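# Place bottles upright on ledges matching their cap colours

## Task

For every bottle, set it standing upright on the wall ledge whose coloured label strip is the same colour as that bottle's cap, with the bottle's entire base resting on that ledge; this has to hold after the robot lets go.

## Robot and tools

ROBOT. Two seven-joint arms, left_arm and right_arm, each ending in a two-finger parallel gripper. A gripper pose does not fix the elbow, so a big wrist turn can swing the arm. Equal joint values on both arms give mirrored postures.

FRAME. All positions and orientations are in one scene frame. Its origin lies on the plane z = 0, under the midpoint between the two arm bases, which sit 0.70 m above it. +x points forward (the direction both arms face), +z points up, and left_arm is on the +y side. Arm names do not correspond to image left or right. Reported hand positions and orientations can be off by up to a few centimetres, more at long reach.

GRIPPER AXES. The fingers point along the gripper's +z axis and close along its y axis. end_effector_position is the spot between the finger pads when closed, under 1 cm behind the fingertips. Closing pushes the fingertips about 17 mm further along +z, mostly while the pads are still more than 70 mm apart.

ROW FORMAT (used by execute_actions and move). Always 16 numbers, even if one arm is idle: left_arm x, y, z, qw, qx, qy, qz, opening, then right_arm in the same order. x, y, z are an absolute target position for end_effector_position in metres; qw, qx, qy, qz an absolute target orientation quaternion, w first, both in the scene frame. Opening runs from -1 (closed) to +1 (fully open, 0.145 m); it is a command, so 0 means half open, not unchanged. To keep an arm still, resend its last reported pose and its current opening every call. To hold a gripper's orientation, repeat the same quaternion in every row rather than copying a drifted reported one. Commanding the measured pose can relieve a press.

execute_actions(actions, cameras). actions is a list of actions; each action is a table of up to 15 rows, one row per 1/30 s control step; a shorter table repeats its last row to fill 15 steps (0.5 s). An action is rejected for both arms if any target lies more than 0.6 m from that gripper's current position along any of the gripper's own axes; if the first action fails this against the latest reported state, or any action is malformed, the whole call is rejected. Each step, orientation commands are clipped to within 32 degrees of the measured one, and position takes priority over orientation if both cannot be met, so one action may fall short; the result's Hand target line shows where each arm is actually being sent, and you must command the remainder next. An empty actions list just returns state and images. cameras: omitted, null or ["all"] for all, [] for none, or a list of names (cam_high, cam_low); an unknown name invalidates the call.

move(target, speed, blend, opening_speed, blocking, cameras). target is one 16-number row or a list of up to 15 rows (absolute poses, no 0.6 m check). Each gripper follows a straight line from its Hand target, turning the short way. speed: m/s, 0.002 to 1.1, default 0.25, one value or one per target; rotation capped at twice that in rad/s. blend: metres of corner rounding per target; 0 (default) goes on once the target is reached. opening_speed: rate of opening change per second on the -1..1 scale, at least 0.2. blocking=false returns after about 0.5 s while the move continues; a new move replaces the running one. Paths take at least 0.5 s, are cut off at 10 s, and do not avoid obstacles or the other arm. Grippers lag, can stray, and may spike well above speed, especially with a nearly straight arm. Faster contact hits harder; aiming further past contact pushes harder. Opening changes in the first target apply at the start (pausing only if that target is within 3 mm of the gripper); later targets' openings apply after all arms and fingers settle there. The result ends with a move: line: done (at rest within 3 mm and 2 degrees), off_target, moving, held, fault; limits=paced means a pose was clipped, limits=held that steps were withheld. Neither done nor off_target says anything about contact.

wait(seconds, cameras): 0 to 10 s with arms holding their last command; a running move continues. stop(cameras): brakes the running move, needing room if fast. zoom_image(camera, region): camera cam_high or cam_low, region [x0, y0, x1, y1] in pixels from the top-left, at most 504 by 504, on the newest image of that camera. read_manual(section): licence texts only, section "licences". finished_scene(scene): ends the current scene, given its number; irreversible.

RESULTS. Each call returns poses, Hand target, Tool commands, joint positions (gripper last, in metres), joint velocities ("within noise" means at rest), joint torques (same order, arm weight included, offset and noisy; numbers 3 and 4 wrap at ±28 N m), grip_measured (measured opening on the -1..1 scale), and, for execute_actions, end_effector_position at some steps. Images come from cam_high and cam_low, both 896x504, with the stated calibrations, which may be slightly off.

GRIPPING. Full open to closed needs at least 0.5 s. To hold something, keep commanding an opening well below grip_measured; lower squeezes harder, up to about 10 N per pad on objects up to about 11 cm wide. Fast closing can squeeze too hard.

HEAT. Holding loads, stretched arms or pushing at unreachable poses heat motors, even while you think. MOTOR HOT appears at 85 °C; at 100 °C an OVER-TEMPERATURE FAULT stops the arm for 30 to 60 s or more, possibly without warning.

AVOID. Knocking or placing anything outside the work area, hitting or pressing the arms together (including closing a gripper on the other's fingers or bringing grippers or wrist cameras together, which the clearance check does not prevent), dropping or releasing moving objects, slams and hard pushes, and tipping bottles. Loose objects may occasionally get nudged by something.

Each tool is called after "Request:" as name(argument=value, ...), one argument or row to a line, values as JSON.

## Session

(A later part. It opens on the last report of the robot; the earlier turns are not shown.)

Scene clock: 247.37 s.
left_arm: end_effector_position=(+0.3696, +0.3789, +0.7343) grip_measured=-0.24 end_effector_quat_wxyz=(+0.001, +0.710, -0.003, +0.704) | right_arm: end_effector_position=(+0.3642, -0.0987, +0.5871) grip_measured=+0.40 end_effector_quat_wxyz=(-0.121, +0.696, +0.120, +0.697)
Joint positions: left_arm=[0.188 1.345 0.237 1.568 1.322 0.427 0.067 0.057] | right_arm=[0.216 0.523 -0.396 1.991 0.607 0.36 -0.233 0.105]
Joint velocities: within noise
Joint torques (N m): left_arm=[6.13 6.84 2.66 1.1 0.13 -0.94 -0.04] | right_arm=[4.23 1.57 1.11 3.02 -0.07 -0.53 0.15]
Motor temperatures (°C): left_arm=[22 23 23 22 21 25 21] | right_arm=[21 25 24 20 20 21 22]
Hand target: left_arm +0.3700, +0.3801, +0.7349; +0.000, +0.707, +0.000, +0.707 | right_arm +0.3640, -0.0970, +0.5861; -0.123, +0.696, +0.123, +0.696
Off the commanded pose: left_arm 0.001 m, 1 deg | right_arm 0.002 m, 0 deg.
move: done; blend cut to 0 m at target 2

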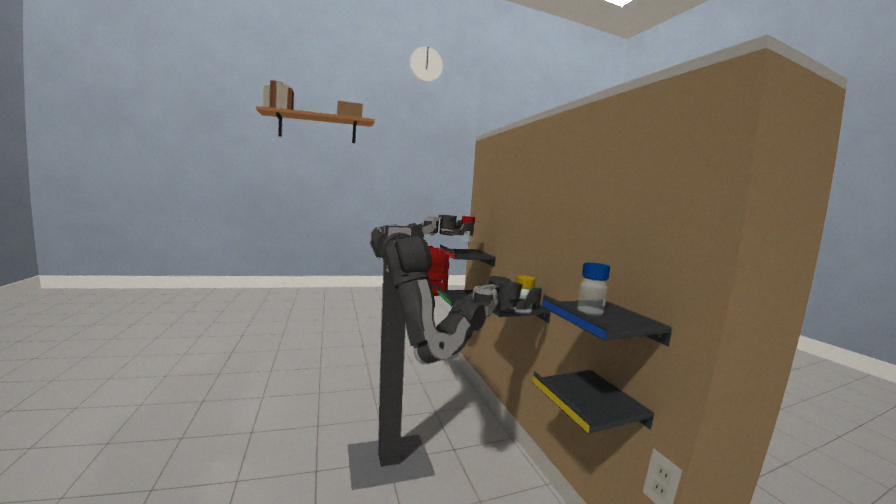

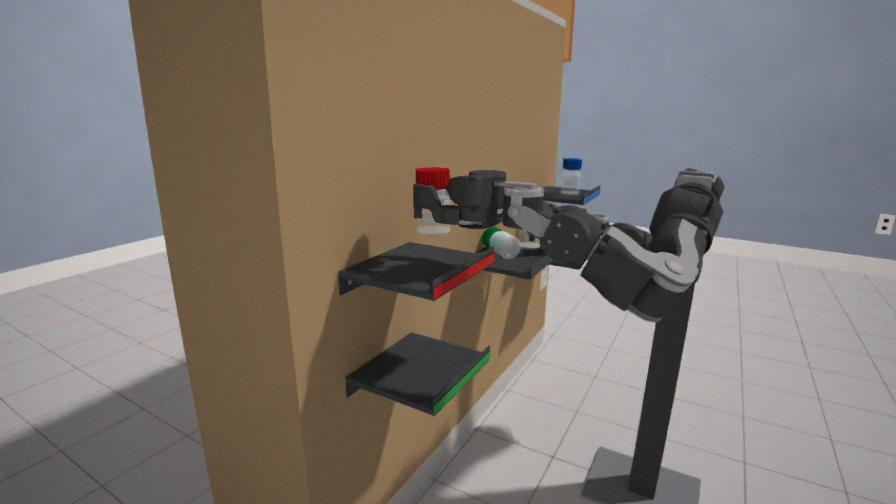

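Request:
move(
  target=[
    [0.37,0.38,0.702,0,0.7071,0,0.7071,-0.6,0.364,-0.097,0.586,-0.1228,0.6964,0.1228,0.6964,-0.6],
    [0.37,0.38,0.681,0,0.7071,0,0.7071,-0.6,0.364,-0.097,0.625,-0.1228,0.6964,0.1228,0.6964,-0.6],
    [0.37,0.38,0.681,0,0.7071,0,0.7071,-0.6,0.31,-0.13,0.63,-0.1228,0.6964,0.1228,0.6964,-0.6],
    [0.37,0.38,0.685,0,0.7071,0,0.7071,0.2,0.26,-0.25,0.58,-0.0868,0.7018,0.0868,0.7018,-0.6],
    [0.25,0.36,0.70,0,0.7071,0,0.7071,0.3,0.235,-0.35,0.54,0,0.7071,0,0.7071,-0.6],
    [0.24,0.34,0.66,0,0.7071,0,0.7071,0.3,0.37,-0.385,0.54,0,0.7071,0,0.7071,-0.6],
  ],
  blend=[0,0,0,0,0.02,0],
  speed=[0.25,0.08,0.25,0.3,0.3,0.3],
  opening_speed=2.5,
)

Request:
zoom_image(
  camera="cam_low",
  region=[360, 150, 600, 340],
)

Request:
zoom_image(
  camera="cam_high",
  region=[440, 210, 680, 440],
)

Scene clock: 268.17 s.
left_arm: end_effector_position=(+0.2399, +0.3416, +0.6609) grip_measured=+0.30 end_effector_quat_wxyz=(-0.002, +0.707, +0.002, +0.708) | right_arm: end_effector_position=(+0.3696, -0.3859, +0.5383) grip_measured=-0.24 end_effector_quat_wxyz=(+0.001, +0.710, -0.002, +0.704)
Joint positions: left_arm=[-0.677 0.665 1.095 2.161 1.064 0.474 0.265 0.098] | right_arm=[0.025 0.789 0.234 1.297 0.752 0 0.352 0.058]
Joint velocities: within noise
Joint torques (N m): left_arm=[0.07 4.29 1.54 3.08 0.23 -0.69 0.19] | right_arm=[4.07 7.13 3 3.23 0.38 -0.61 0.15]
Motor temperatures (°C): left_arm=[23 24 24 21 21 26 21] | right_arm=[21 24 23 20 20 21 21]
Hand target: left_arm +0.2400, +0.3400, +0.6600; +0.000, +0.707, +0.000, +0.707 | right_arm +0.3700, -0.3850, +0.5400; +0.000, +0.707, +0.000, +0.707
Off the commanded pose: left_arm 0.002 m, 0 deg | right_arm 0.002 m, 1 deg.
move: done; blend cut to 0 m at target 5

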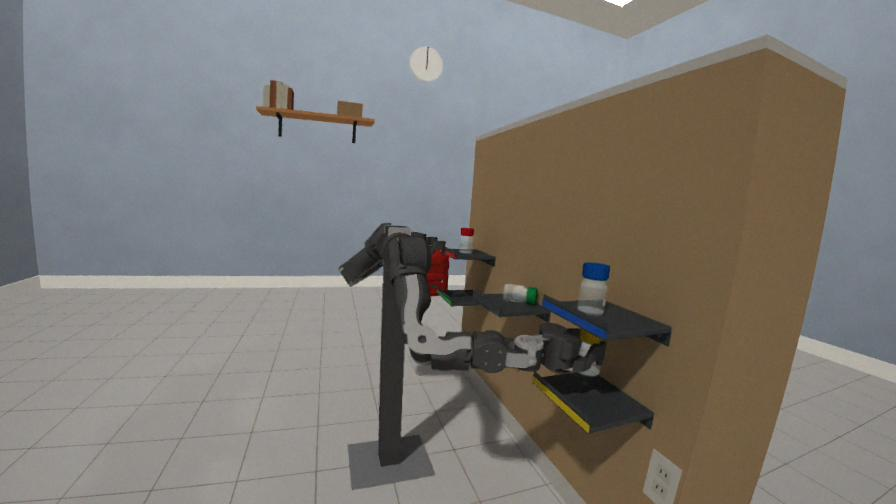

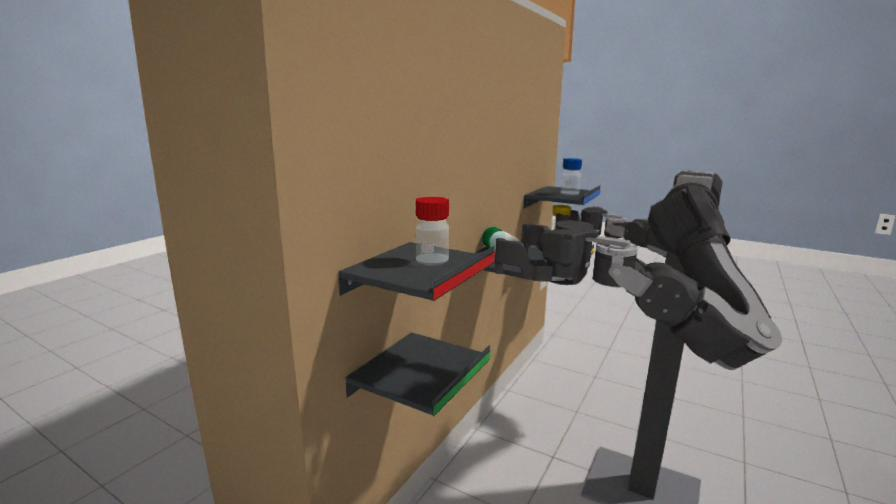

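Scaled by 2.100 from the camera's 896x504 image, which has a finer 1280x720 frame.

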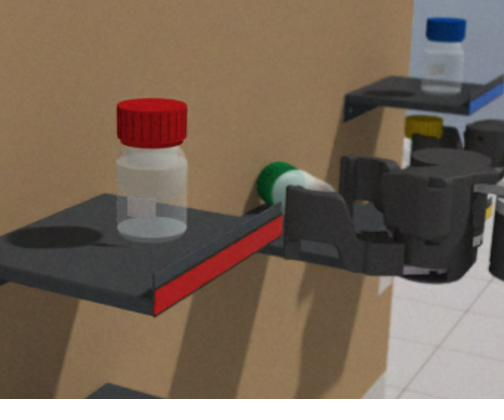

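Scaled by 2.100 from the camera's 896x504 image, which has a finer 1280x720 frame.

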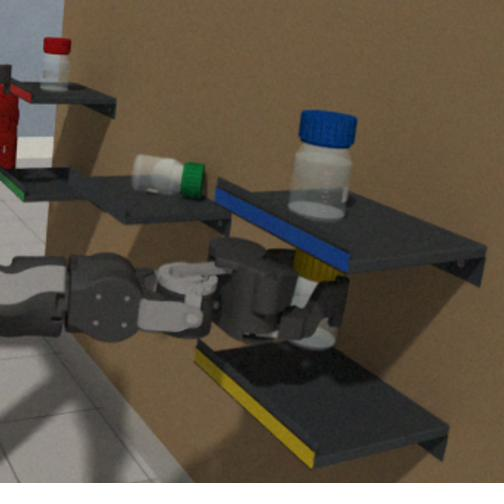

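Request:
move(
  target=[
    [0.26,0.24,0.70,0.0868,0.7018,-0.0868,0.7018,0.3,0.37,-0.385,0.502,0,0.7071,0,0.7071,-0.6],
    [0.30,0.13,0.70,0.1165,0.8712,-0.2498,0.4063,0.3,0.37,-0.385,0.479,0,0.7071,0,0.7071,-0.6],
    [0.345,0.055,0.68,0.0478,0.9467,-0.2714,0.1669,0.5,0.37,-0.385,0.484,0,0.7071,0,0.7071,0.2],
    [0.345,0.055,0.675,0.0478,0.9467,-0.2714,0.1669,0.5,0.24,-0.36,0.50,0,0.7071,0,0.7071,0.2],
  ],
  blend=[0.0,0,0,0],
  speed=[0.25,0.25,0.25,0.3],
  opening_speed=2.5,
)

Request:
zoom_image(
  camera="cam_low",
  region=[440, 130, 620, 300],
)

Request:
zoom_image(
  camera="cam_high",
  region=[440, 210, 680, 440],
)

Scene clock: 324.93 s.
left_arm: end_effector_position=(+0.3455, +0.0548, +0.6788) grip_measured=+0.50 end_effector_quat_wxyz=(+0.184, +0.769, -0.442, +0.422) | right_arm: end_effector_position=(+0.2399, -0.3599, +0.4978) grip_measured=+0.20 end_effector_quat_wxyz=(+0.000, +0.710, -0.002, +0.704)
Joint positions: left_arm=[1.842 0.9 -1.562 1.765 1.586 0.781 0.178 0.112] | right_arm=[-0.67 0.578 0.558 1.652 0.795 -0.24 0.42 0.09]
Joint velocities: within noise
Joint torques (N m): left_arm=[6.98 -0.57 2.41 -0.57 0.16 -0.48 0.01] | right_arm=[0.09 5.05 3.89 3.52 0.43 -0.47 0.13]
Motor temperatures (°C): left_arm=[22 23 23 22 21 25 21] | right_arm=[21 26 23 20 20 21 21]
Hand target: left_arm +0.3451, +0.0551, +0.6748; +0.184, +0.772, -0.442, +0.418 | right_arm +0.2401, -0.3599, +0.5000; +0.000, +0.707, +0.000, +0.707
Off the commanded pose: left_arm 0.004 m, 44 deg; orientation clipped | right_arm 0.002 m, 0 deg.
joint read past its limit (left arm) — joint 5 (forearm roll), upper limit.
joint sent to its limit (left arm) — joint 3 (upper arm roll), lower limit; joint 5 (forearm roll), upper limit; joint 6 (wrist pitch), upper limit. The joint targets are off in orientation, not in position.
move: off_target (left_arm); target 3's new opening was sent with left_arm's hand 0.004 m and 44 deg from that target; limits=paced

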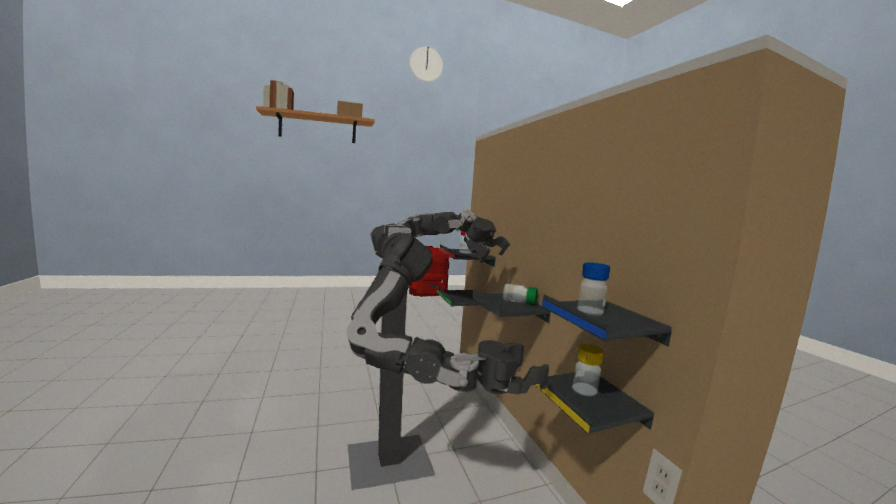

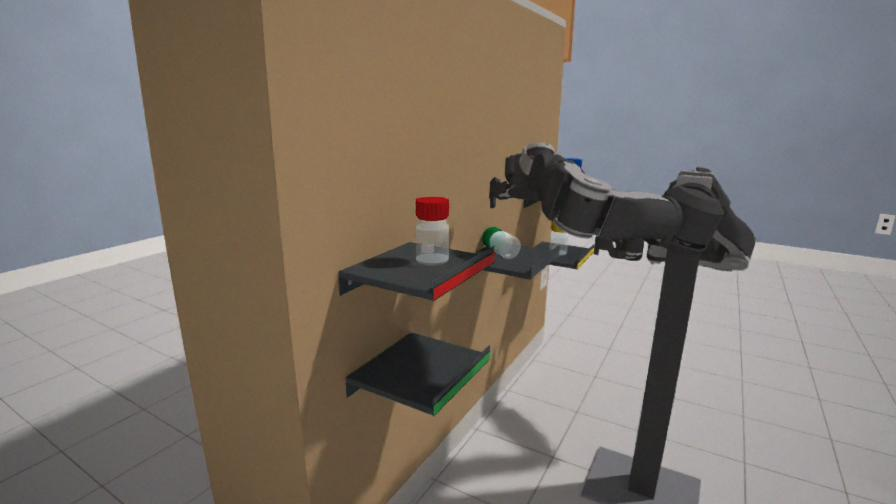

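Scaled by 2.800 from the camera's 896x504 image, which has a finer 1280x720 frame.

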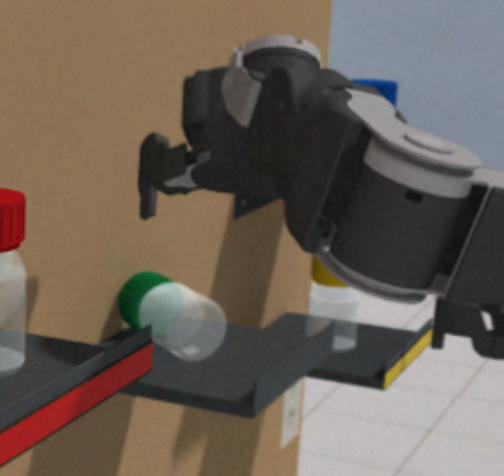

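Scaled by 2.100 from the camera's 896x504 image, which has a finer 1280x720 frame.

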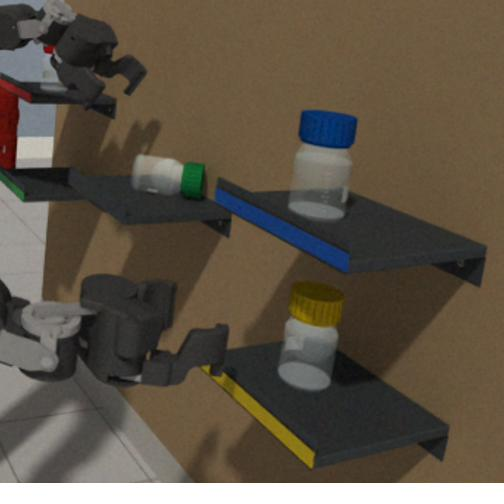

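Request:
move(
  target=[
    [0.29,0.15,0.72,0.183,0.683,-0.183,0.683,0.5,0.24,-0.36,0.45,0,0.7071,0,0.7071,0.2],
    [0.24,0.29,0.60,0,0.7071,0,0.7071,0.4,0.24,-0.36,0.40,0,0.7071,0,0.7071,0.2],
    [0.22,0.37,0.43,0,0.7071,0,0.7071,0.4,0.24,-0.36,0.40,0,0.7071,0,0.7071,0.2],
    [0.24,0.37,0.33,0,0.7071,0,0.7071,0.4,0.24,-0.36,0.40,0,0.7071,0,0.7071,0.2],
    [0.22,0.34,0.50,0,0.7071,0,0.7071,0.4,0.24,-0.36,0.40,0,0.7071,0,0.7071,0.2],
  ],
  blend=[0.02,0.03,0.03,0,0],
  speed=0.35,
  cameras=["cam_low"],
)

Request:
move(
  target=[
    [0.25,0.25,0.59,0.0868,0.7018,-0.0868,0.7018,0.4,0.24,-0.36,0.40,0,0.7071,0,0.7071,0.2],
    [0.30,0.12,0.645,0.1678,0.7627,-0.2187,0.5852,0.4,0.24,-0.36,0.40,0,0.7071,0,0.7071,0.2],
    [0.345,0.048,0.64,0.1678,0.7627,-0.2187,0.5852,0.4,0.24,-0.36,0.40,0,0.7071,0,0.7071,0.2],
    [0.40,0.014,0.62,0.1678,0.7627,-0.2187,0.5852,0.4,0.24,-0.36,0.40,0,0.7071,0,0.7071,0.2],
  ],
  blend=[0.03,0.02,0.02,0],
  speed=0.3,
)

Request:
zoom_image(
  camera="cam_low",
  region=[440, 160, 620, 300],
)

Request:
zoom_image(
  camera="cam_high",
  region=[450, 220, 600, 330],
)

Scene clock: 398.60 s.
left_arm: end_effector_position=(+0.2205, +0.3383, +0.5018) grip_measured=+0.40 end_effector_quat_wxyz=(+0.001, +0.705, -0.005, +0.709) | right_arm: end_effector_position=(+0.2401, -0.3622, +0.4012) grip_measured=+0.20 end_effector_quat_wxyz=(+0.003, +0.707, -0.002, +0.707)
Joint positions: left_arm=[-0.636 0.331 0.699 1.77 0.625 -0.138 0.575 0.105] | right_arm=[-0.392 0.504 0.334 1.122 0.711 -0.576 0.585 0.09]
Joint velocities: within noise
Joint torques (N m): left_arm=[-0.07 3.39 1.68 3.74 0.45 -0.4 -0.05] | right_arm=[0.88 4.89 1.37 2.61 0.33 -0.44 0.14]
Motor temperatures (°C): left_arm=[24 22 24 21 21 25 21] | right_arm=[20 25 24 21 20 21 21]
Hand target: left_arm +0.2200, +0.3399, +0.5000; +0.000, +0.707, +0.000, +0.707 | right_arm +0.2400, -0.3601, +0.4001; +0.000, +0.707, +0.000, +0.707
Off the commanded pose: left_arm 0.003 m, 1 deg | right_arm 0.003 m, 0 deg.
move: done; blend cut to 0 m at target 2
Images, in order (width x height): cam_low 896x504.

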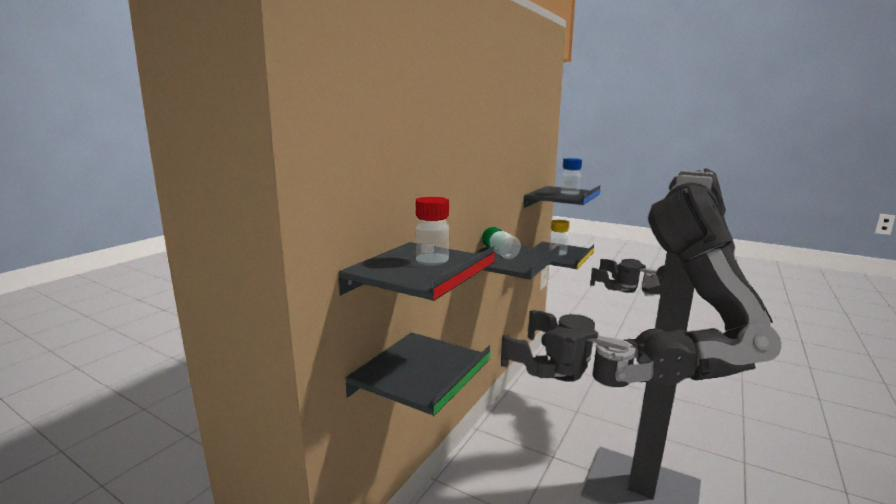

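Scene clock: 400.73 s.
left_arm: end_effector_position=(+0.3998, +0.0141, +0.6206) grip_measured=+0.40 end_effector_quat_wxyz=(+0.167, +0.763, -0.218, +0.586) | right_arm: end_effector_position=(+0.2401, -0.3622, +0.4012) grip_measured=+0.20 end_effector_quat_wxyz=(+0.003, +0.707, -0.002, +0.707)
Joint positions: left_arm=[0.865 0.47 -0.803 1.782 1.107 0.686 -0.438 0.105] | right_arm=[-0.392 0.504 0.334 1.122 0.711 -0.576 0.585 0.09]
Joint velocities: within noise
Joint torques (N m): left_arm=[8.9 0.54 2.21 2.54 -0.08 -0.66 0.22] | right_arm=[0.75 4.95 1.25 2.55 0.35 -0.44 0.17]
Motor temperatures (°C): left_arm=[24 22 24 21 21 25 21] | right_arm=[20 25 24 21 20 21 21]
Hand target: left_arm +0.4000, +0.0140, +0.6199; +0.168, +0.763, -0.219, +0.585 | right_arm +0.2400, -0.3601, +0.4001; +0.000, +0.707, +0.000, +0.707
Off the commanded pose: left_arm 0.001 m, 0 deg | right_arm 0.003 m, 0 deg.
move: done

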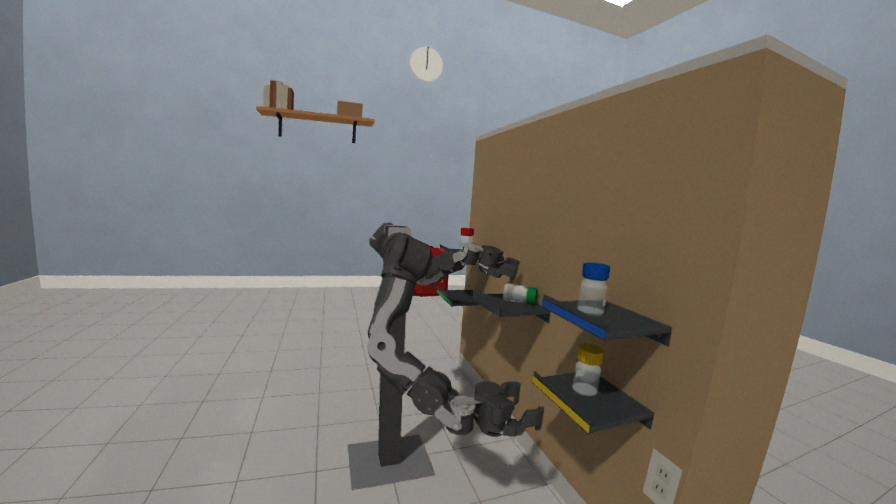

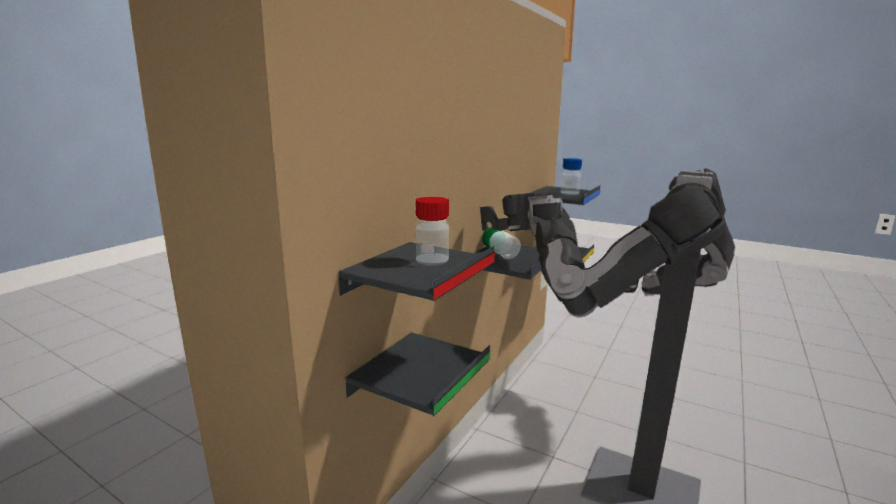

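Scaled by 2.800 from the camera's 896x504 image, which has a finer 1280x720 frame.

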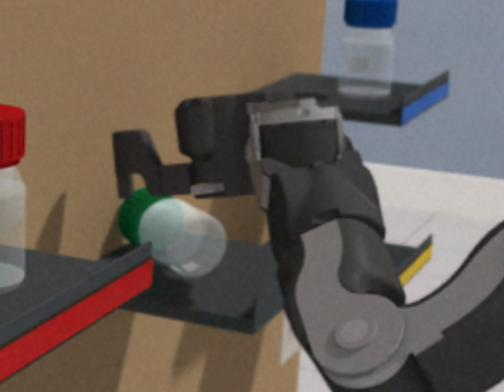

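Scaled by 3.360 from the camera's 896x504 image, which has a finer 1280x720 frame.

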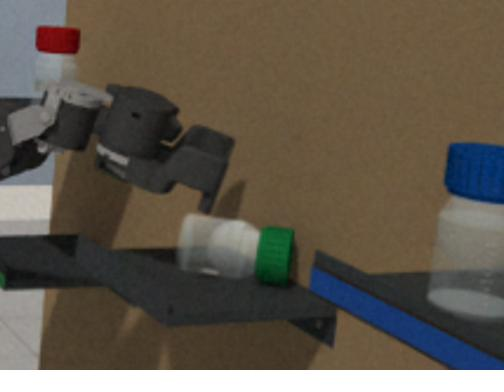

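Request:
move(
  target=[
    [0.422,-0.001,0.600,0.1678,0.7627,-0.2187,0.5852,0.4,0.24,-0.36,0.40,0,0.7071,0,0.7071,0.2],
    [0.424,-0.002,0.570,0.1678,0.7627,-0.2187,0.5852,0.4,0.24,-0.36,0.40,0,0.7071,0,0.7071,0.2],
  ],
  speed=[0.15,0.08],
)

Request:
zoom_image(
  camera="cam_low",
  region=[440, 160, 620, 300],
)

Request:
zoom_image(
  camera="cam_high",
  region=[450, 220, 600, 330],
)

Scene clock: 412.30 s.
left_arm: end_effector_position=(+0.4243, -0.0019, +0.5725) grip_measured=+0.40 end_effector_quat_wxyz=(+0.167, +0.761, -0.217, +0.587) | right_arm: end_effector_position=(+0.2401, -0.3622, +0.4012) grip_measured=+0.20 end_effector_quat_wxyz=(+0.003, +0.707, -0.002, +0.707)
Joint positions: left_arm=[0.847 0.398 -0.923 1.557 0.97 0.486 -0.325 0.105] | right_arm=[-0.392 0.504 0.334 1.122 0.711 -0.576 0.585 0.09]
Joint velocities: within noise
Joint torques (N m): left_arm=[8.85 0.17 2.03 2.89 -0.05 -0.67 0.23] | right_arm=[0.67 4.84 1.24 2.52 0.36 -0.44 0.16]
Motor temperatures (°C): left_arm=[25 22 24 21 21 25 21] | right_arm=[20 25 23 20 20 21 21]
Hand target: left_arm +0.4240, -0.0020, +0.5701; +0.168, +0.763, -0.219, +0.585 | right_arm +0.2400, -0.3601, +0.4001; +0.000, +0.707, +0.000, +0.707
Off the commanded pose: left_arm 0.003 m, 0 deg | right_arm 0.003 m, 0 deg.
move: done

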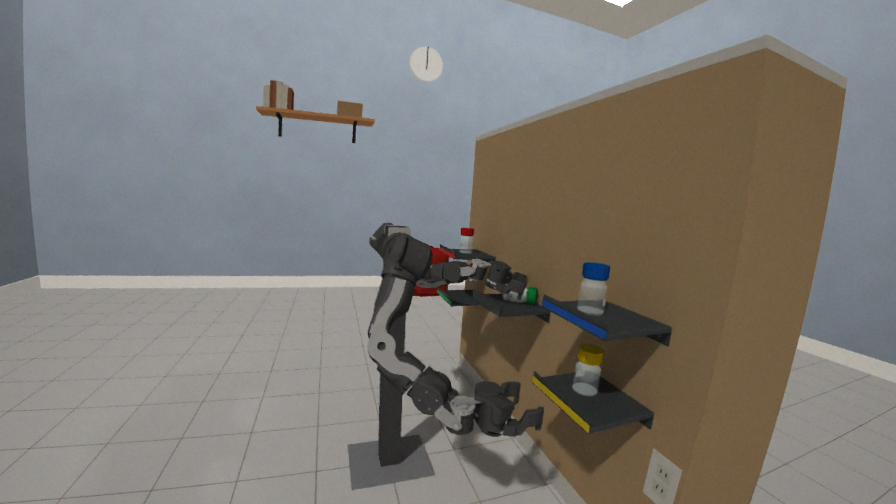

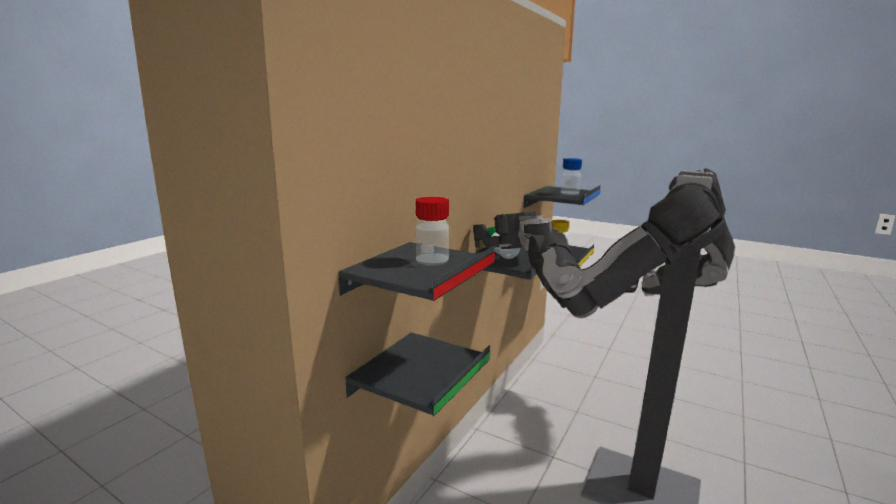

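Scaled by 2.800 from the camera's 896x504 image, which has a finer 1280x720 frame.

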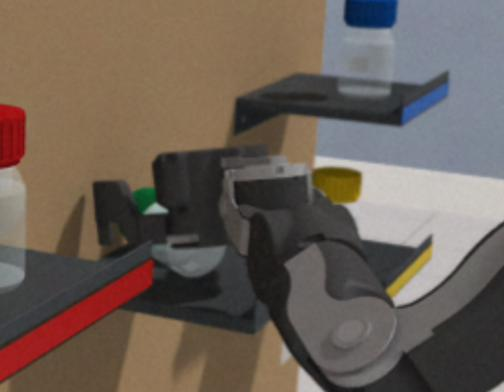

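Scaled by 3.360 from the camera's 896x504 image, which has a finer 1280x720 frame.

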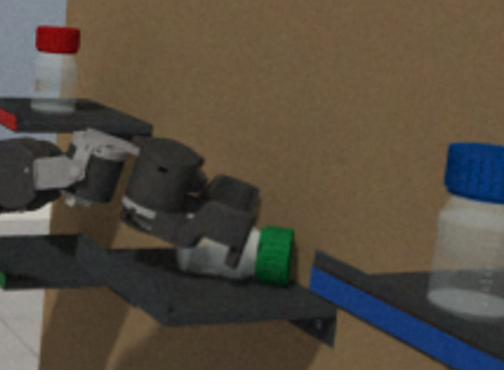

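Request:
move(
  target=[
    [0.424,-0.002,0.571,0.1678,0.7627,-0.2187,0.5852,-0.4,0.24,-0.36,0.40,0,0.7071,0,0.7071,0.2],
    [0.4077,0.0083,0.583,0.1678,0.7627,-0.2187,0.5852,-0.4,0.24,-0.36,0.40,0,0.7071,0,0.7071,0.2],
    [0.3865,0.0216,0.586,0.1678,0.7627,-0.2187,0.5852,-0.4,0.24,-0.36,0.40,0,0.7071,0,0.7071,0.2],
  ],
  speed=[0.05,0.06,0.06],
  opening_speed=2,
)

Request:
zoom_image(
  camera="cam_low",
  region=[440, 160, 620, 300],
)

Request:
zoom_image(
  camera="cam_high",
  region=[450, 220, 600, 330],
)

Scene clock: 442.40 s.
left_arm: end_effector_position=(+0.3860, +0.0207, +0.5844) grip_measured=-0.08 end_effector_quat_wxyz=(+0.168, +0.764, -0.222, +0.582) | right_arm: end_effector_position=(+0.2401, -0.3622, +0.4012) grip_measured=+0.20 end_effector_quat_wxyz=(+0.003, +0.707, -0.002, +0.707)
Joint positions: left_arm=[0.76 0.549 -0.863 1.824 1.053 0.566 -0.406 0.069] | right_arm=[-0.392 0.504 0.334 1.122 0.711 -0.576 0.585 0.09]
Joint velocities: within noise
Joint torques (N m): left_arm=[7.82 0.51 3.29 3.88 -0.05 -0.75 -0.02] | right_arm=[0.86 4.89 1.26 2.65 0.36 -0.44 0.17]
Motor temperatures (°C): left_arm=[27 22 24 21 21 25 21] | right_arm=[20 25 23 20 20 21 21]
Hand target: left_arm +0.3865, +0.0215, +0.5860; +0.168, +0.763, -0.219, +0.585 | right_arm +0.2400, -0.3601, +0.4001; +0.000, +0.707, +0.000, +0.707
Off the commanded pose: left_arm 0.002 m, 1 deg | right_arm 0.003 m, 0 deg.
move: done

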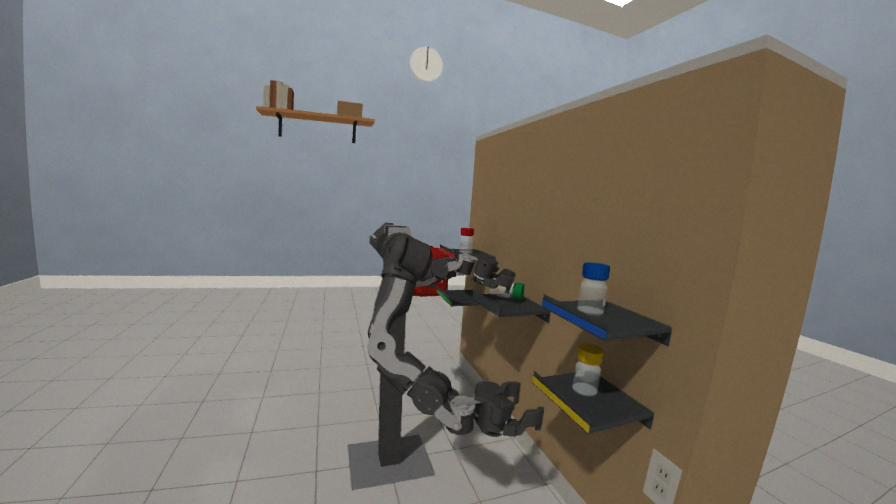

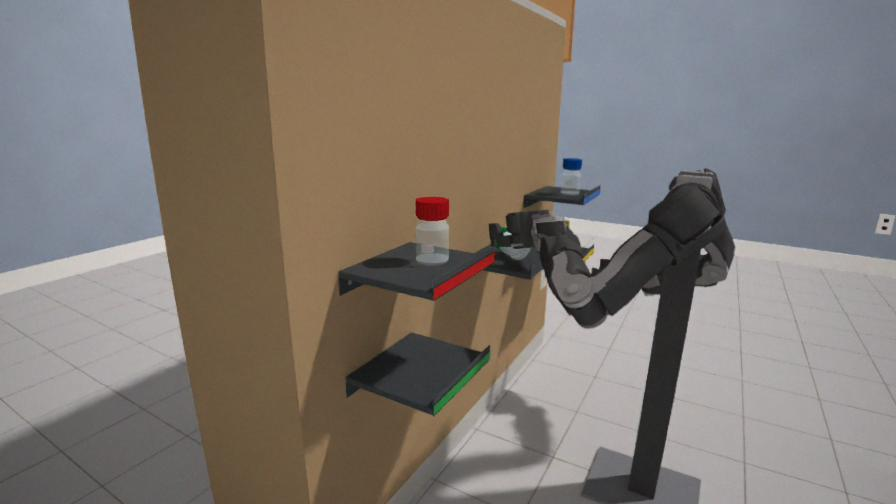

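Scaled by 2.800 from the camera's 896x504 image, which has a finer 1280x720 frame.

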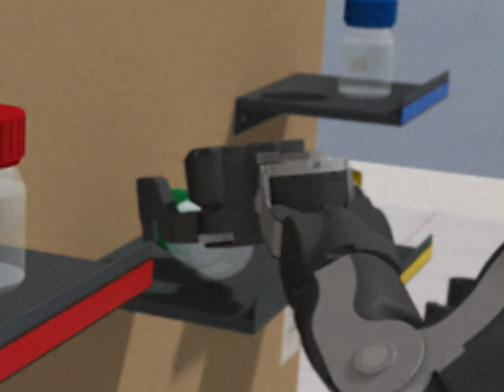

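Scaled by 3.360 from the camera's 896x504 image, which has a finer 1280x720 frame.

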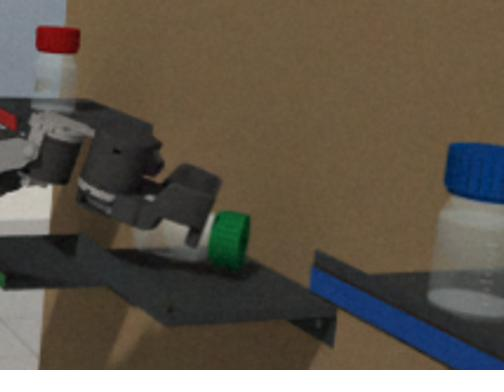

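Request:
move(
  target=[
    [0.386,0.021,0.585,0.1678,0.7627,-0.2187,0.5852,-0.6,0.24,-0.36,0.40,0,0.7071,0,0.7071,0.2],
    [0.39,0.018,0.66,0.183,0.683,-0.183,0.683,-0.6,0.24,-0.36,0.40,0,0.7071,0,0.7071,0.2],
  ],
  speed=[0.05,0.1],
  opening_speed=1,
)

Request:
zoom_image(
  camera="cam_low",
  region=[440, 160, 620, 300],
)

Request:
zoom_image(
  camera="cam_high",
  region=[450, 220, 600, 330],
)

Scene clock: 473.50 s.
left_arm: end_effector_position=(+0.3900, +0.0174, +0.6555) grip_measured=-0.08 end_effector_quat_wxyz=(+0.182, +0.688, -0.187, +0.677) | right_arm: end_effector_position=(+0.2401, -0.3622, +0.4012) grip_measured=+0.20 end_effector_quat_wxyz=(+0.003, +0.707, -0.002, +0.707)
Joint positions: left_arm=[0.795 0.493 -0.775 1.878 0.977 0.484 -0.434 0.069] | right_arm=[-0.392 0.504 0.334 1.122 0.711 -0.576 0.585 0.09]
Joint velocities: within noise
Joint torques (N m): left_arm=[8.77 -0.09 3.28 3.86 -0.15 -0.88 -0.04] | right_arm=[0.94 4.84 1.32 2.54 0.36 -0.44 0.15]
Motor temperatures (°C): left_arm=[27 21 25 22 21 26 21] | right_arm=[20 25 23 20 20 21 21]
Hand target: left_arm +0.3900, +0.0180, +0.6601; +0.183, +0.683, -0.183, +0.683 | right_arm +0.2400, -0.3601, +0.4001; +0.000, +0.707, +0.000, +0.707
Off the commanded pose: left_arm 0.005 m, 1 deg | right_arm 0.003 m, 0 deg.
move: off_target (left_arm)

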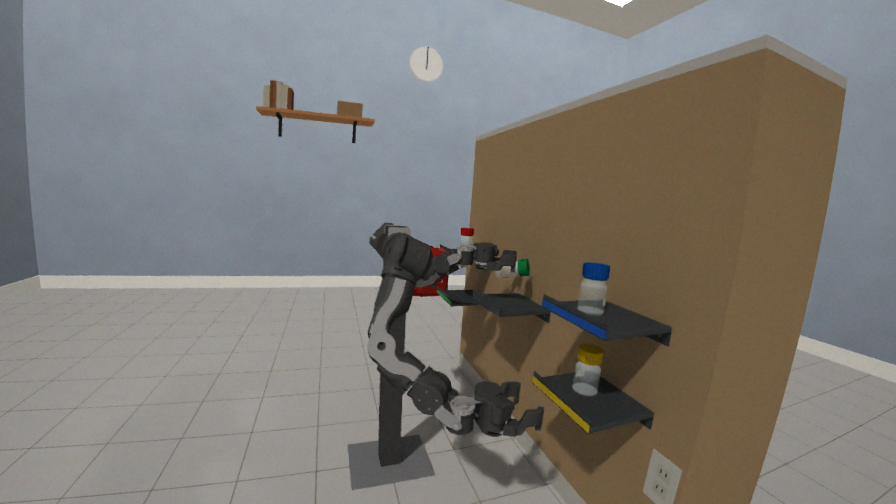

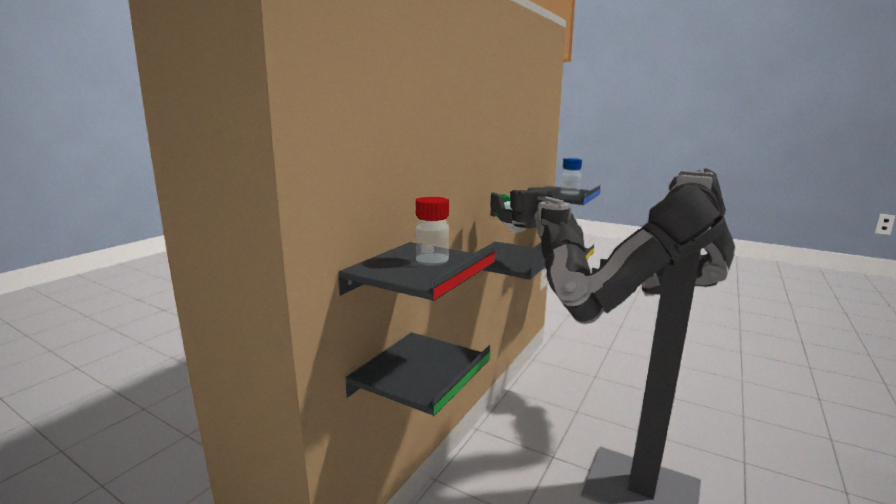

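Scaled by 2.800 from the camera's 896x504 image, which has a finer 1280x720 frame.

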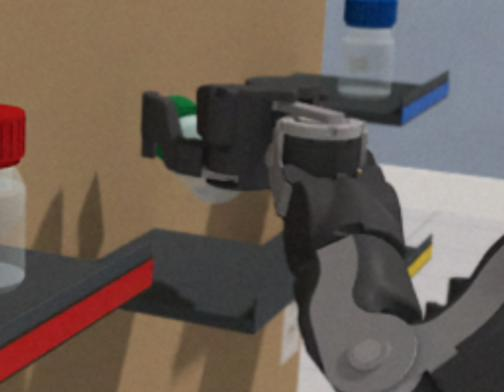

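Scaled by 3.360 from the camera's 896x504 image, which has a finer 1280x720 frame.

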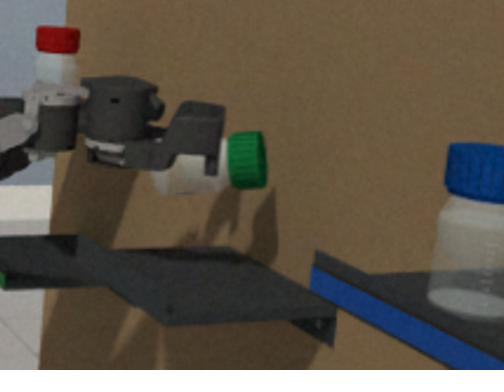

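Request:
move(
  target=[
    [0.39,0.018,0.72,0.2241,0.4830,-0.1294,0.8365,-0.7,0.24,-0.36,0.40,0,0.7071,0,0.7071,0.2],
  ],
  speed=[0.3],
  opening_speed=1,
)

Request:
zoom_image(
  camera="cam_low",
  region=[440, 120, 620, 260],
)

Request:
zoom_image(
  camera="cam_high",
  region=[450, 190, 600, 300],
)

Scene clock: 488.67 s.
left_arm: end_effector_position=(+0.3903, +0.0181, +0.7186) grip_measured=-0.08 end_effector_quat_wxyz=(+0.223, +0.487, -0.129, +0.834) | right_arm: end_effector_position=(+0.2401, -0.3622, +0.4012) grip_measured=+0.20 end_effector_quat_wxyz=(+0.003, +0.707, -0.002, +0.707)
Joint positions: left_arm=[0.764 0.408 -0.775 1.747 0.683 -0.07 -0.325 0.069] | right_arm=[-0.392 0.504 0.334 1.122 0.711 -0.576 0.585 0.09]
Joint velocities: within noise
Joint torques (N m): left_arm=[8.9 -0.17 2.32 2.81 -0.11 -0.84 0.19] | right_arm=[0.7 4.92 1.32 2.56 0.35 -0.43 0.17]
Motor temperatures (°C): left_arm=[28 21 25 22 21 26 21] | right_arm=[20 25 23 20 20 21 21]
Hand target: left_arm +0.3900, +0.0180, +0.7200; +0.224, +0.483, -0.129, +0.836 | right_arm +0.2400, -0.3601, +0.4001; +0.000, +0.707, +0.000, +0.707
Off the commanded pose: left_arm 0.001 m, 1 deg | right_arm 0.003 m, 0 deg.
move: done

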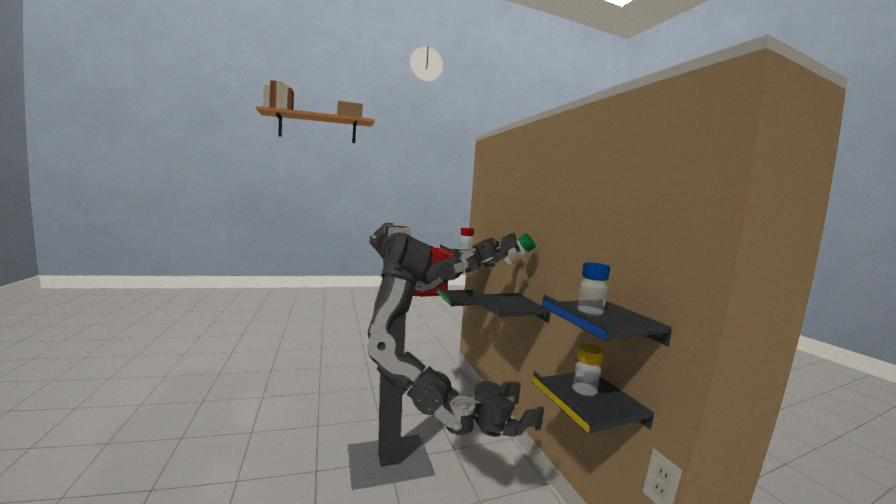

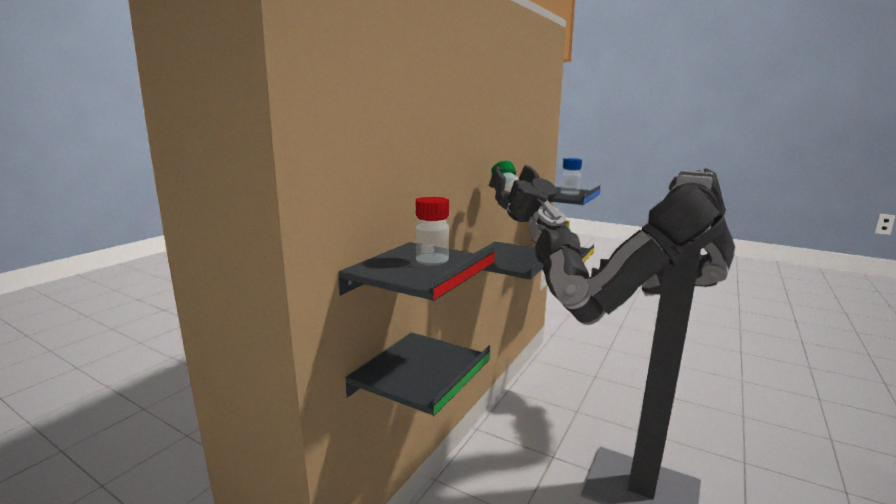

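Scaled by 2.800 from the camera's 896x504 image, which has a finer 1280x720 frame.

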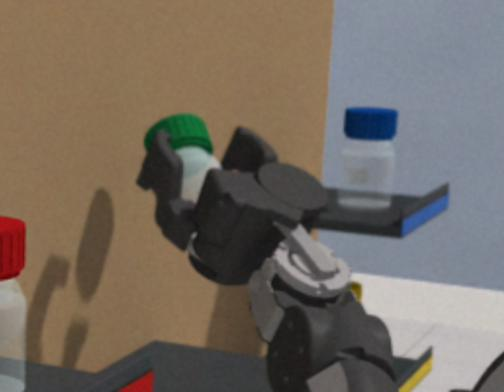

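Scaled by 3.360 from the camera's 896x504 image, which has a finer 1280x720 frame.

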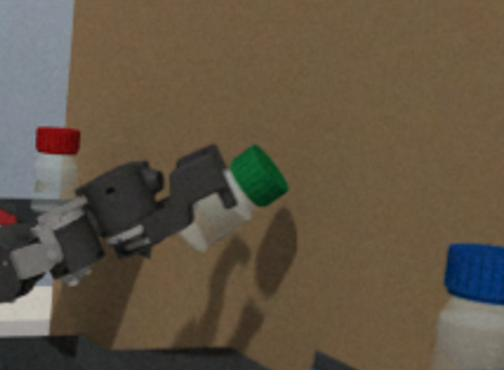

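Request:
move(
  target=[
    [0.405,0.01,0.705,0.2241,0.4830,-0.1294,0.8365,-0.6,0.24,-0.36,0.40,0,0.7071,0,0.7071,0.2],
    [0.42,0.005,0.68,0.2241,0.4830,-0.1294,0.8365,-0.6,0.24,-0.36,0.40,0,0.7071,0,0.7071,0.2],
  ],
  speed=[0.07,0.07],
)

Request:
zoom_image(
  camera="cam_low",
  region=[440, 120, 620, 260],
)

Request:
zoom_image(
  camera="cam_high",
  region=[450, 190, 600, 300],
)

Scene clock: 502.90 s.
left_arm: end_effector_position=(+0.4201, +0.0049, +0.6798) grip_measured=-0.09 end_effector_quat_wxyz=(+0.223, +0.485, -0.130, +0.835) | right_arm: end_effector_position=(+0.2401, -0.3622, +0.4012) grip_measured=+0.20 end_effector_quat_wxyz=(+0.003, +0.707, -0.002, +0.707)
Joint positions: left_arm=[0.76 0.306 -0.815 1.482 0.619 -0.251 -0.234 0.069] | right_arm=[-0.392 0.504 0.334 1.122 0.711 -0.576 0.585 0.09]
Joint velocities: within noise
Joint torques (N m): left_arm=[9.09 -0.62 2.18 3.45 -0.02 -0.77 0.1] | right_arm=[0.86 4.84 1.26 2.58 0.35 -0.46 0.18]
Motor temperatures (°C): left_arm=[28 21 25 22 21 26 21] | right_arm=[20 25 23 20 20 21 21]
Hand target: left_arm +0.4200, +0.0050, +0.6800; +0.224, +0.483, -0.129, +0.836 | right_arm +0.2400, -0.3601, +0.4001; +0.000, +0.707, +0.000, +0.707
Off the commanded pose: left_arm 0.000 m, 0 deg | right_arm 0.003 m, 0 deg.
move: done

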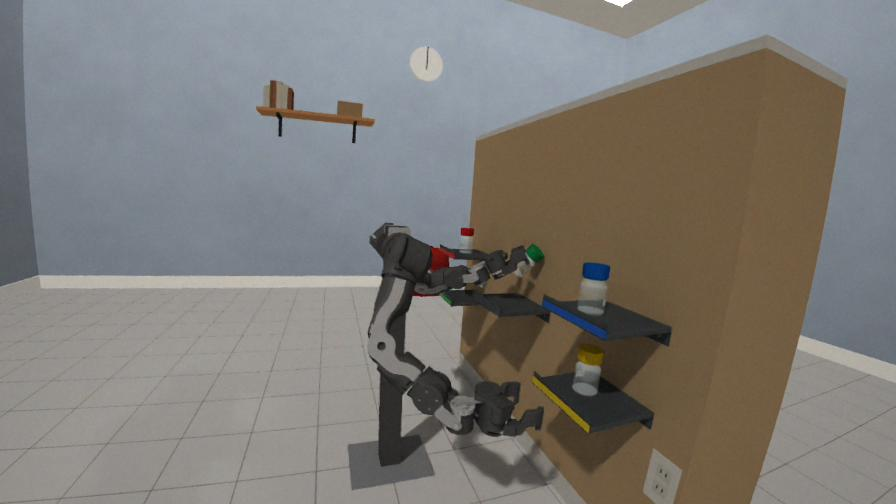

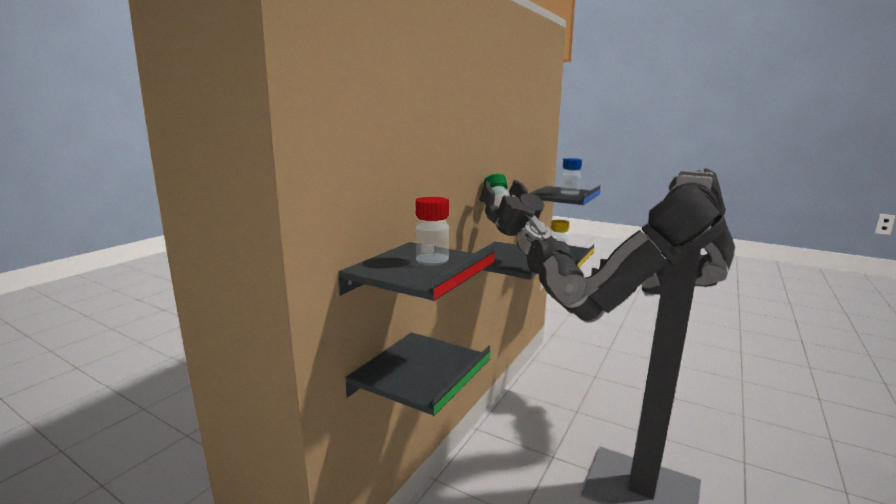

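Scaled by 2.800 from the camera's 896x504 image, which has a finer 1280x720 frame.

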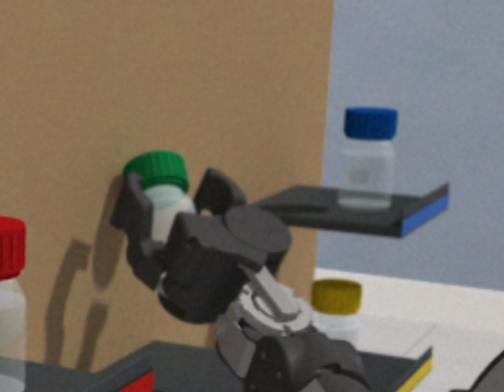

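Scaled by 3.360 from the camera's 896x504 image, which has a finer 1280x720 frame.

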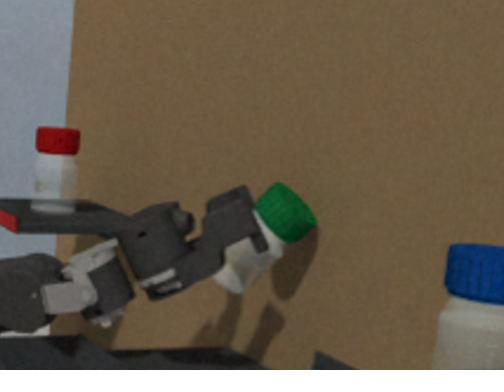

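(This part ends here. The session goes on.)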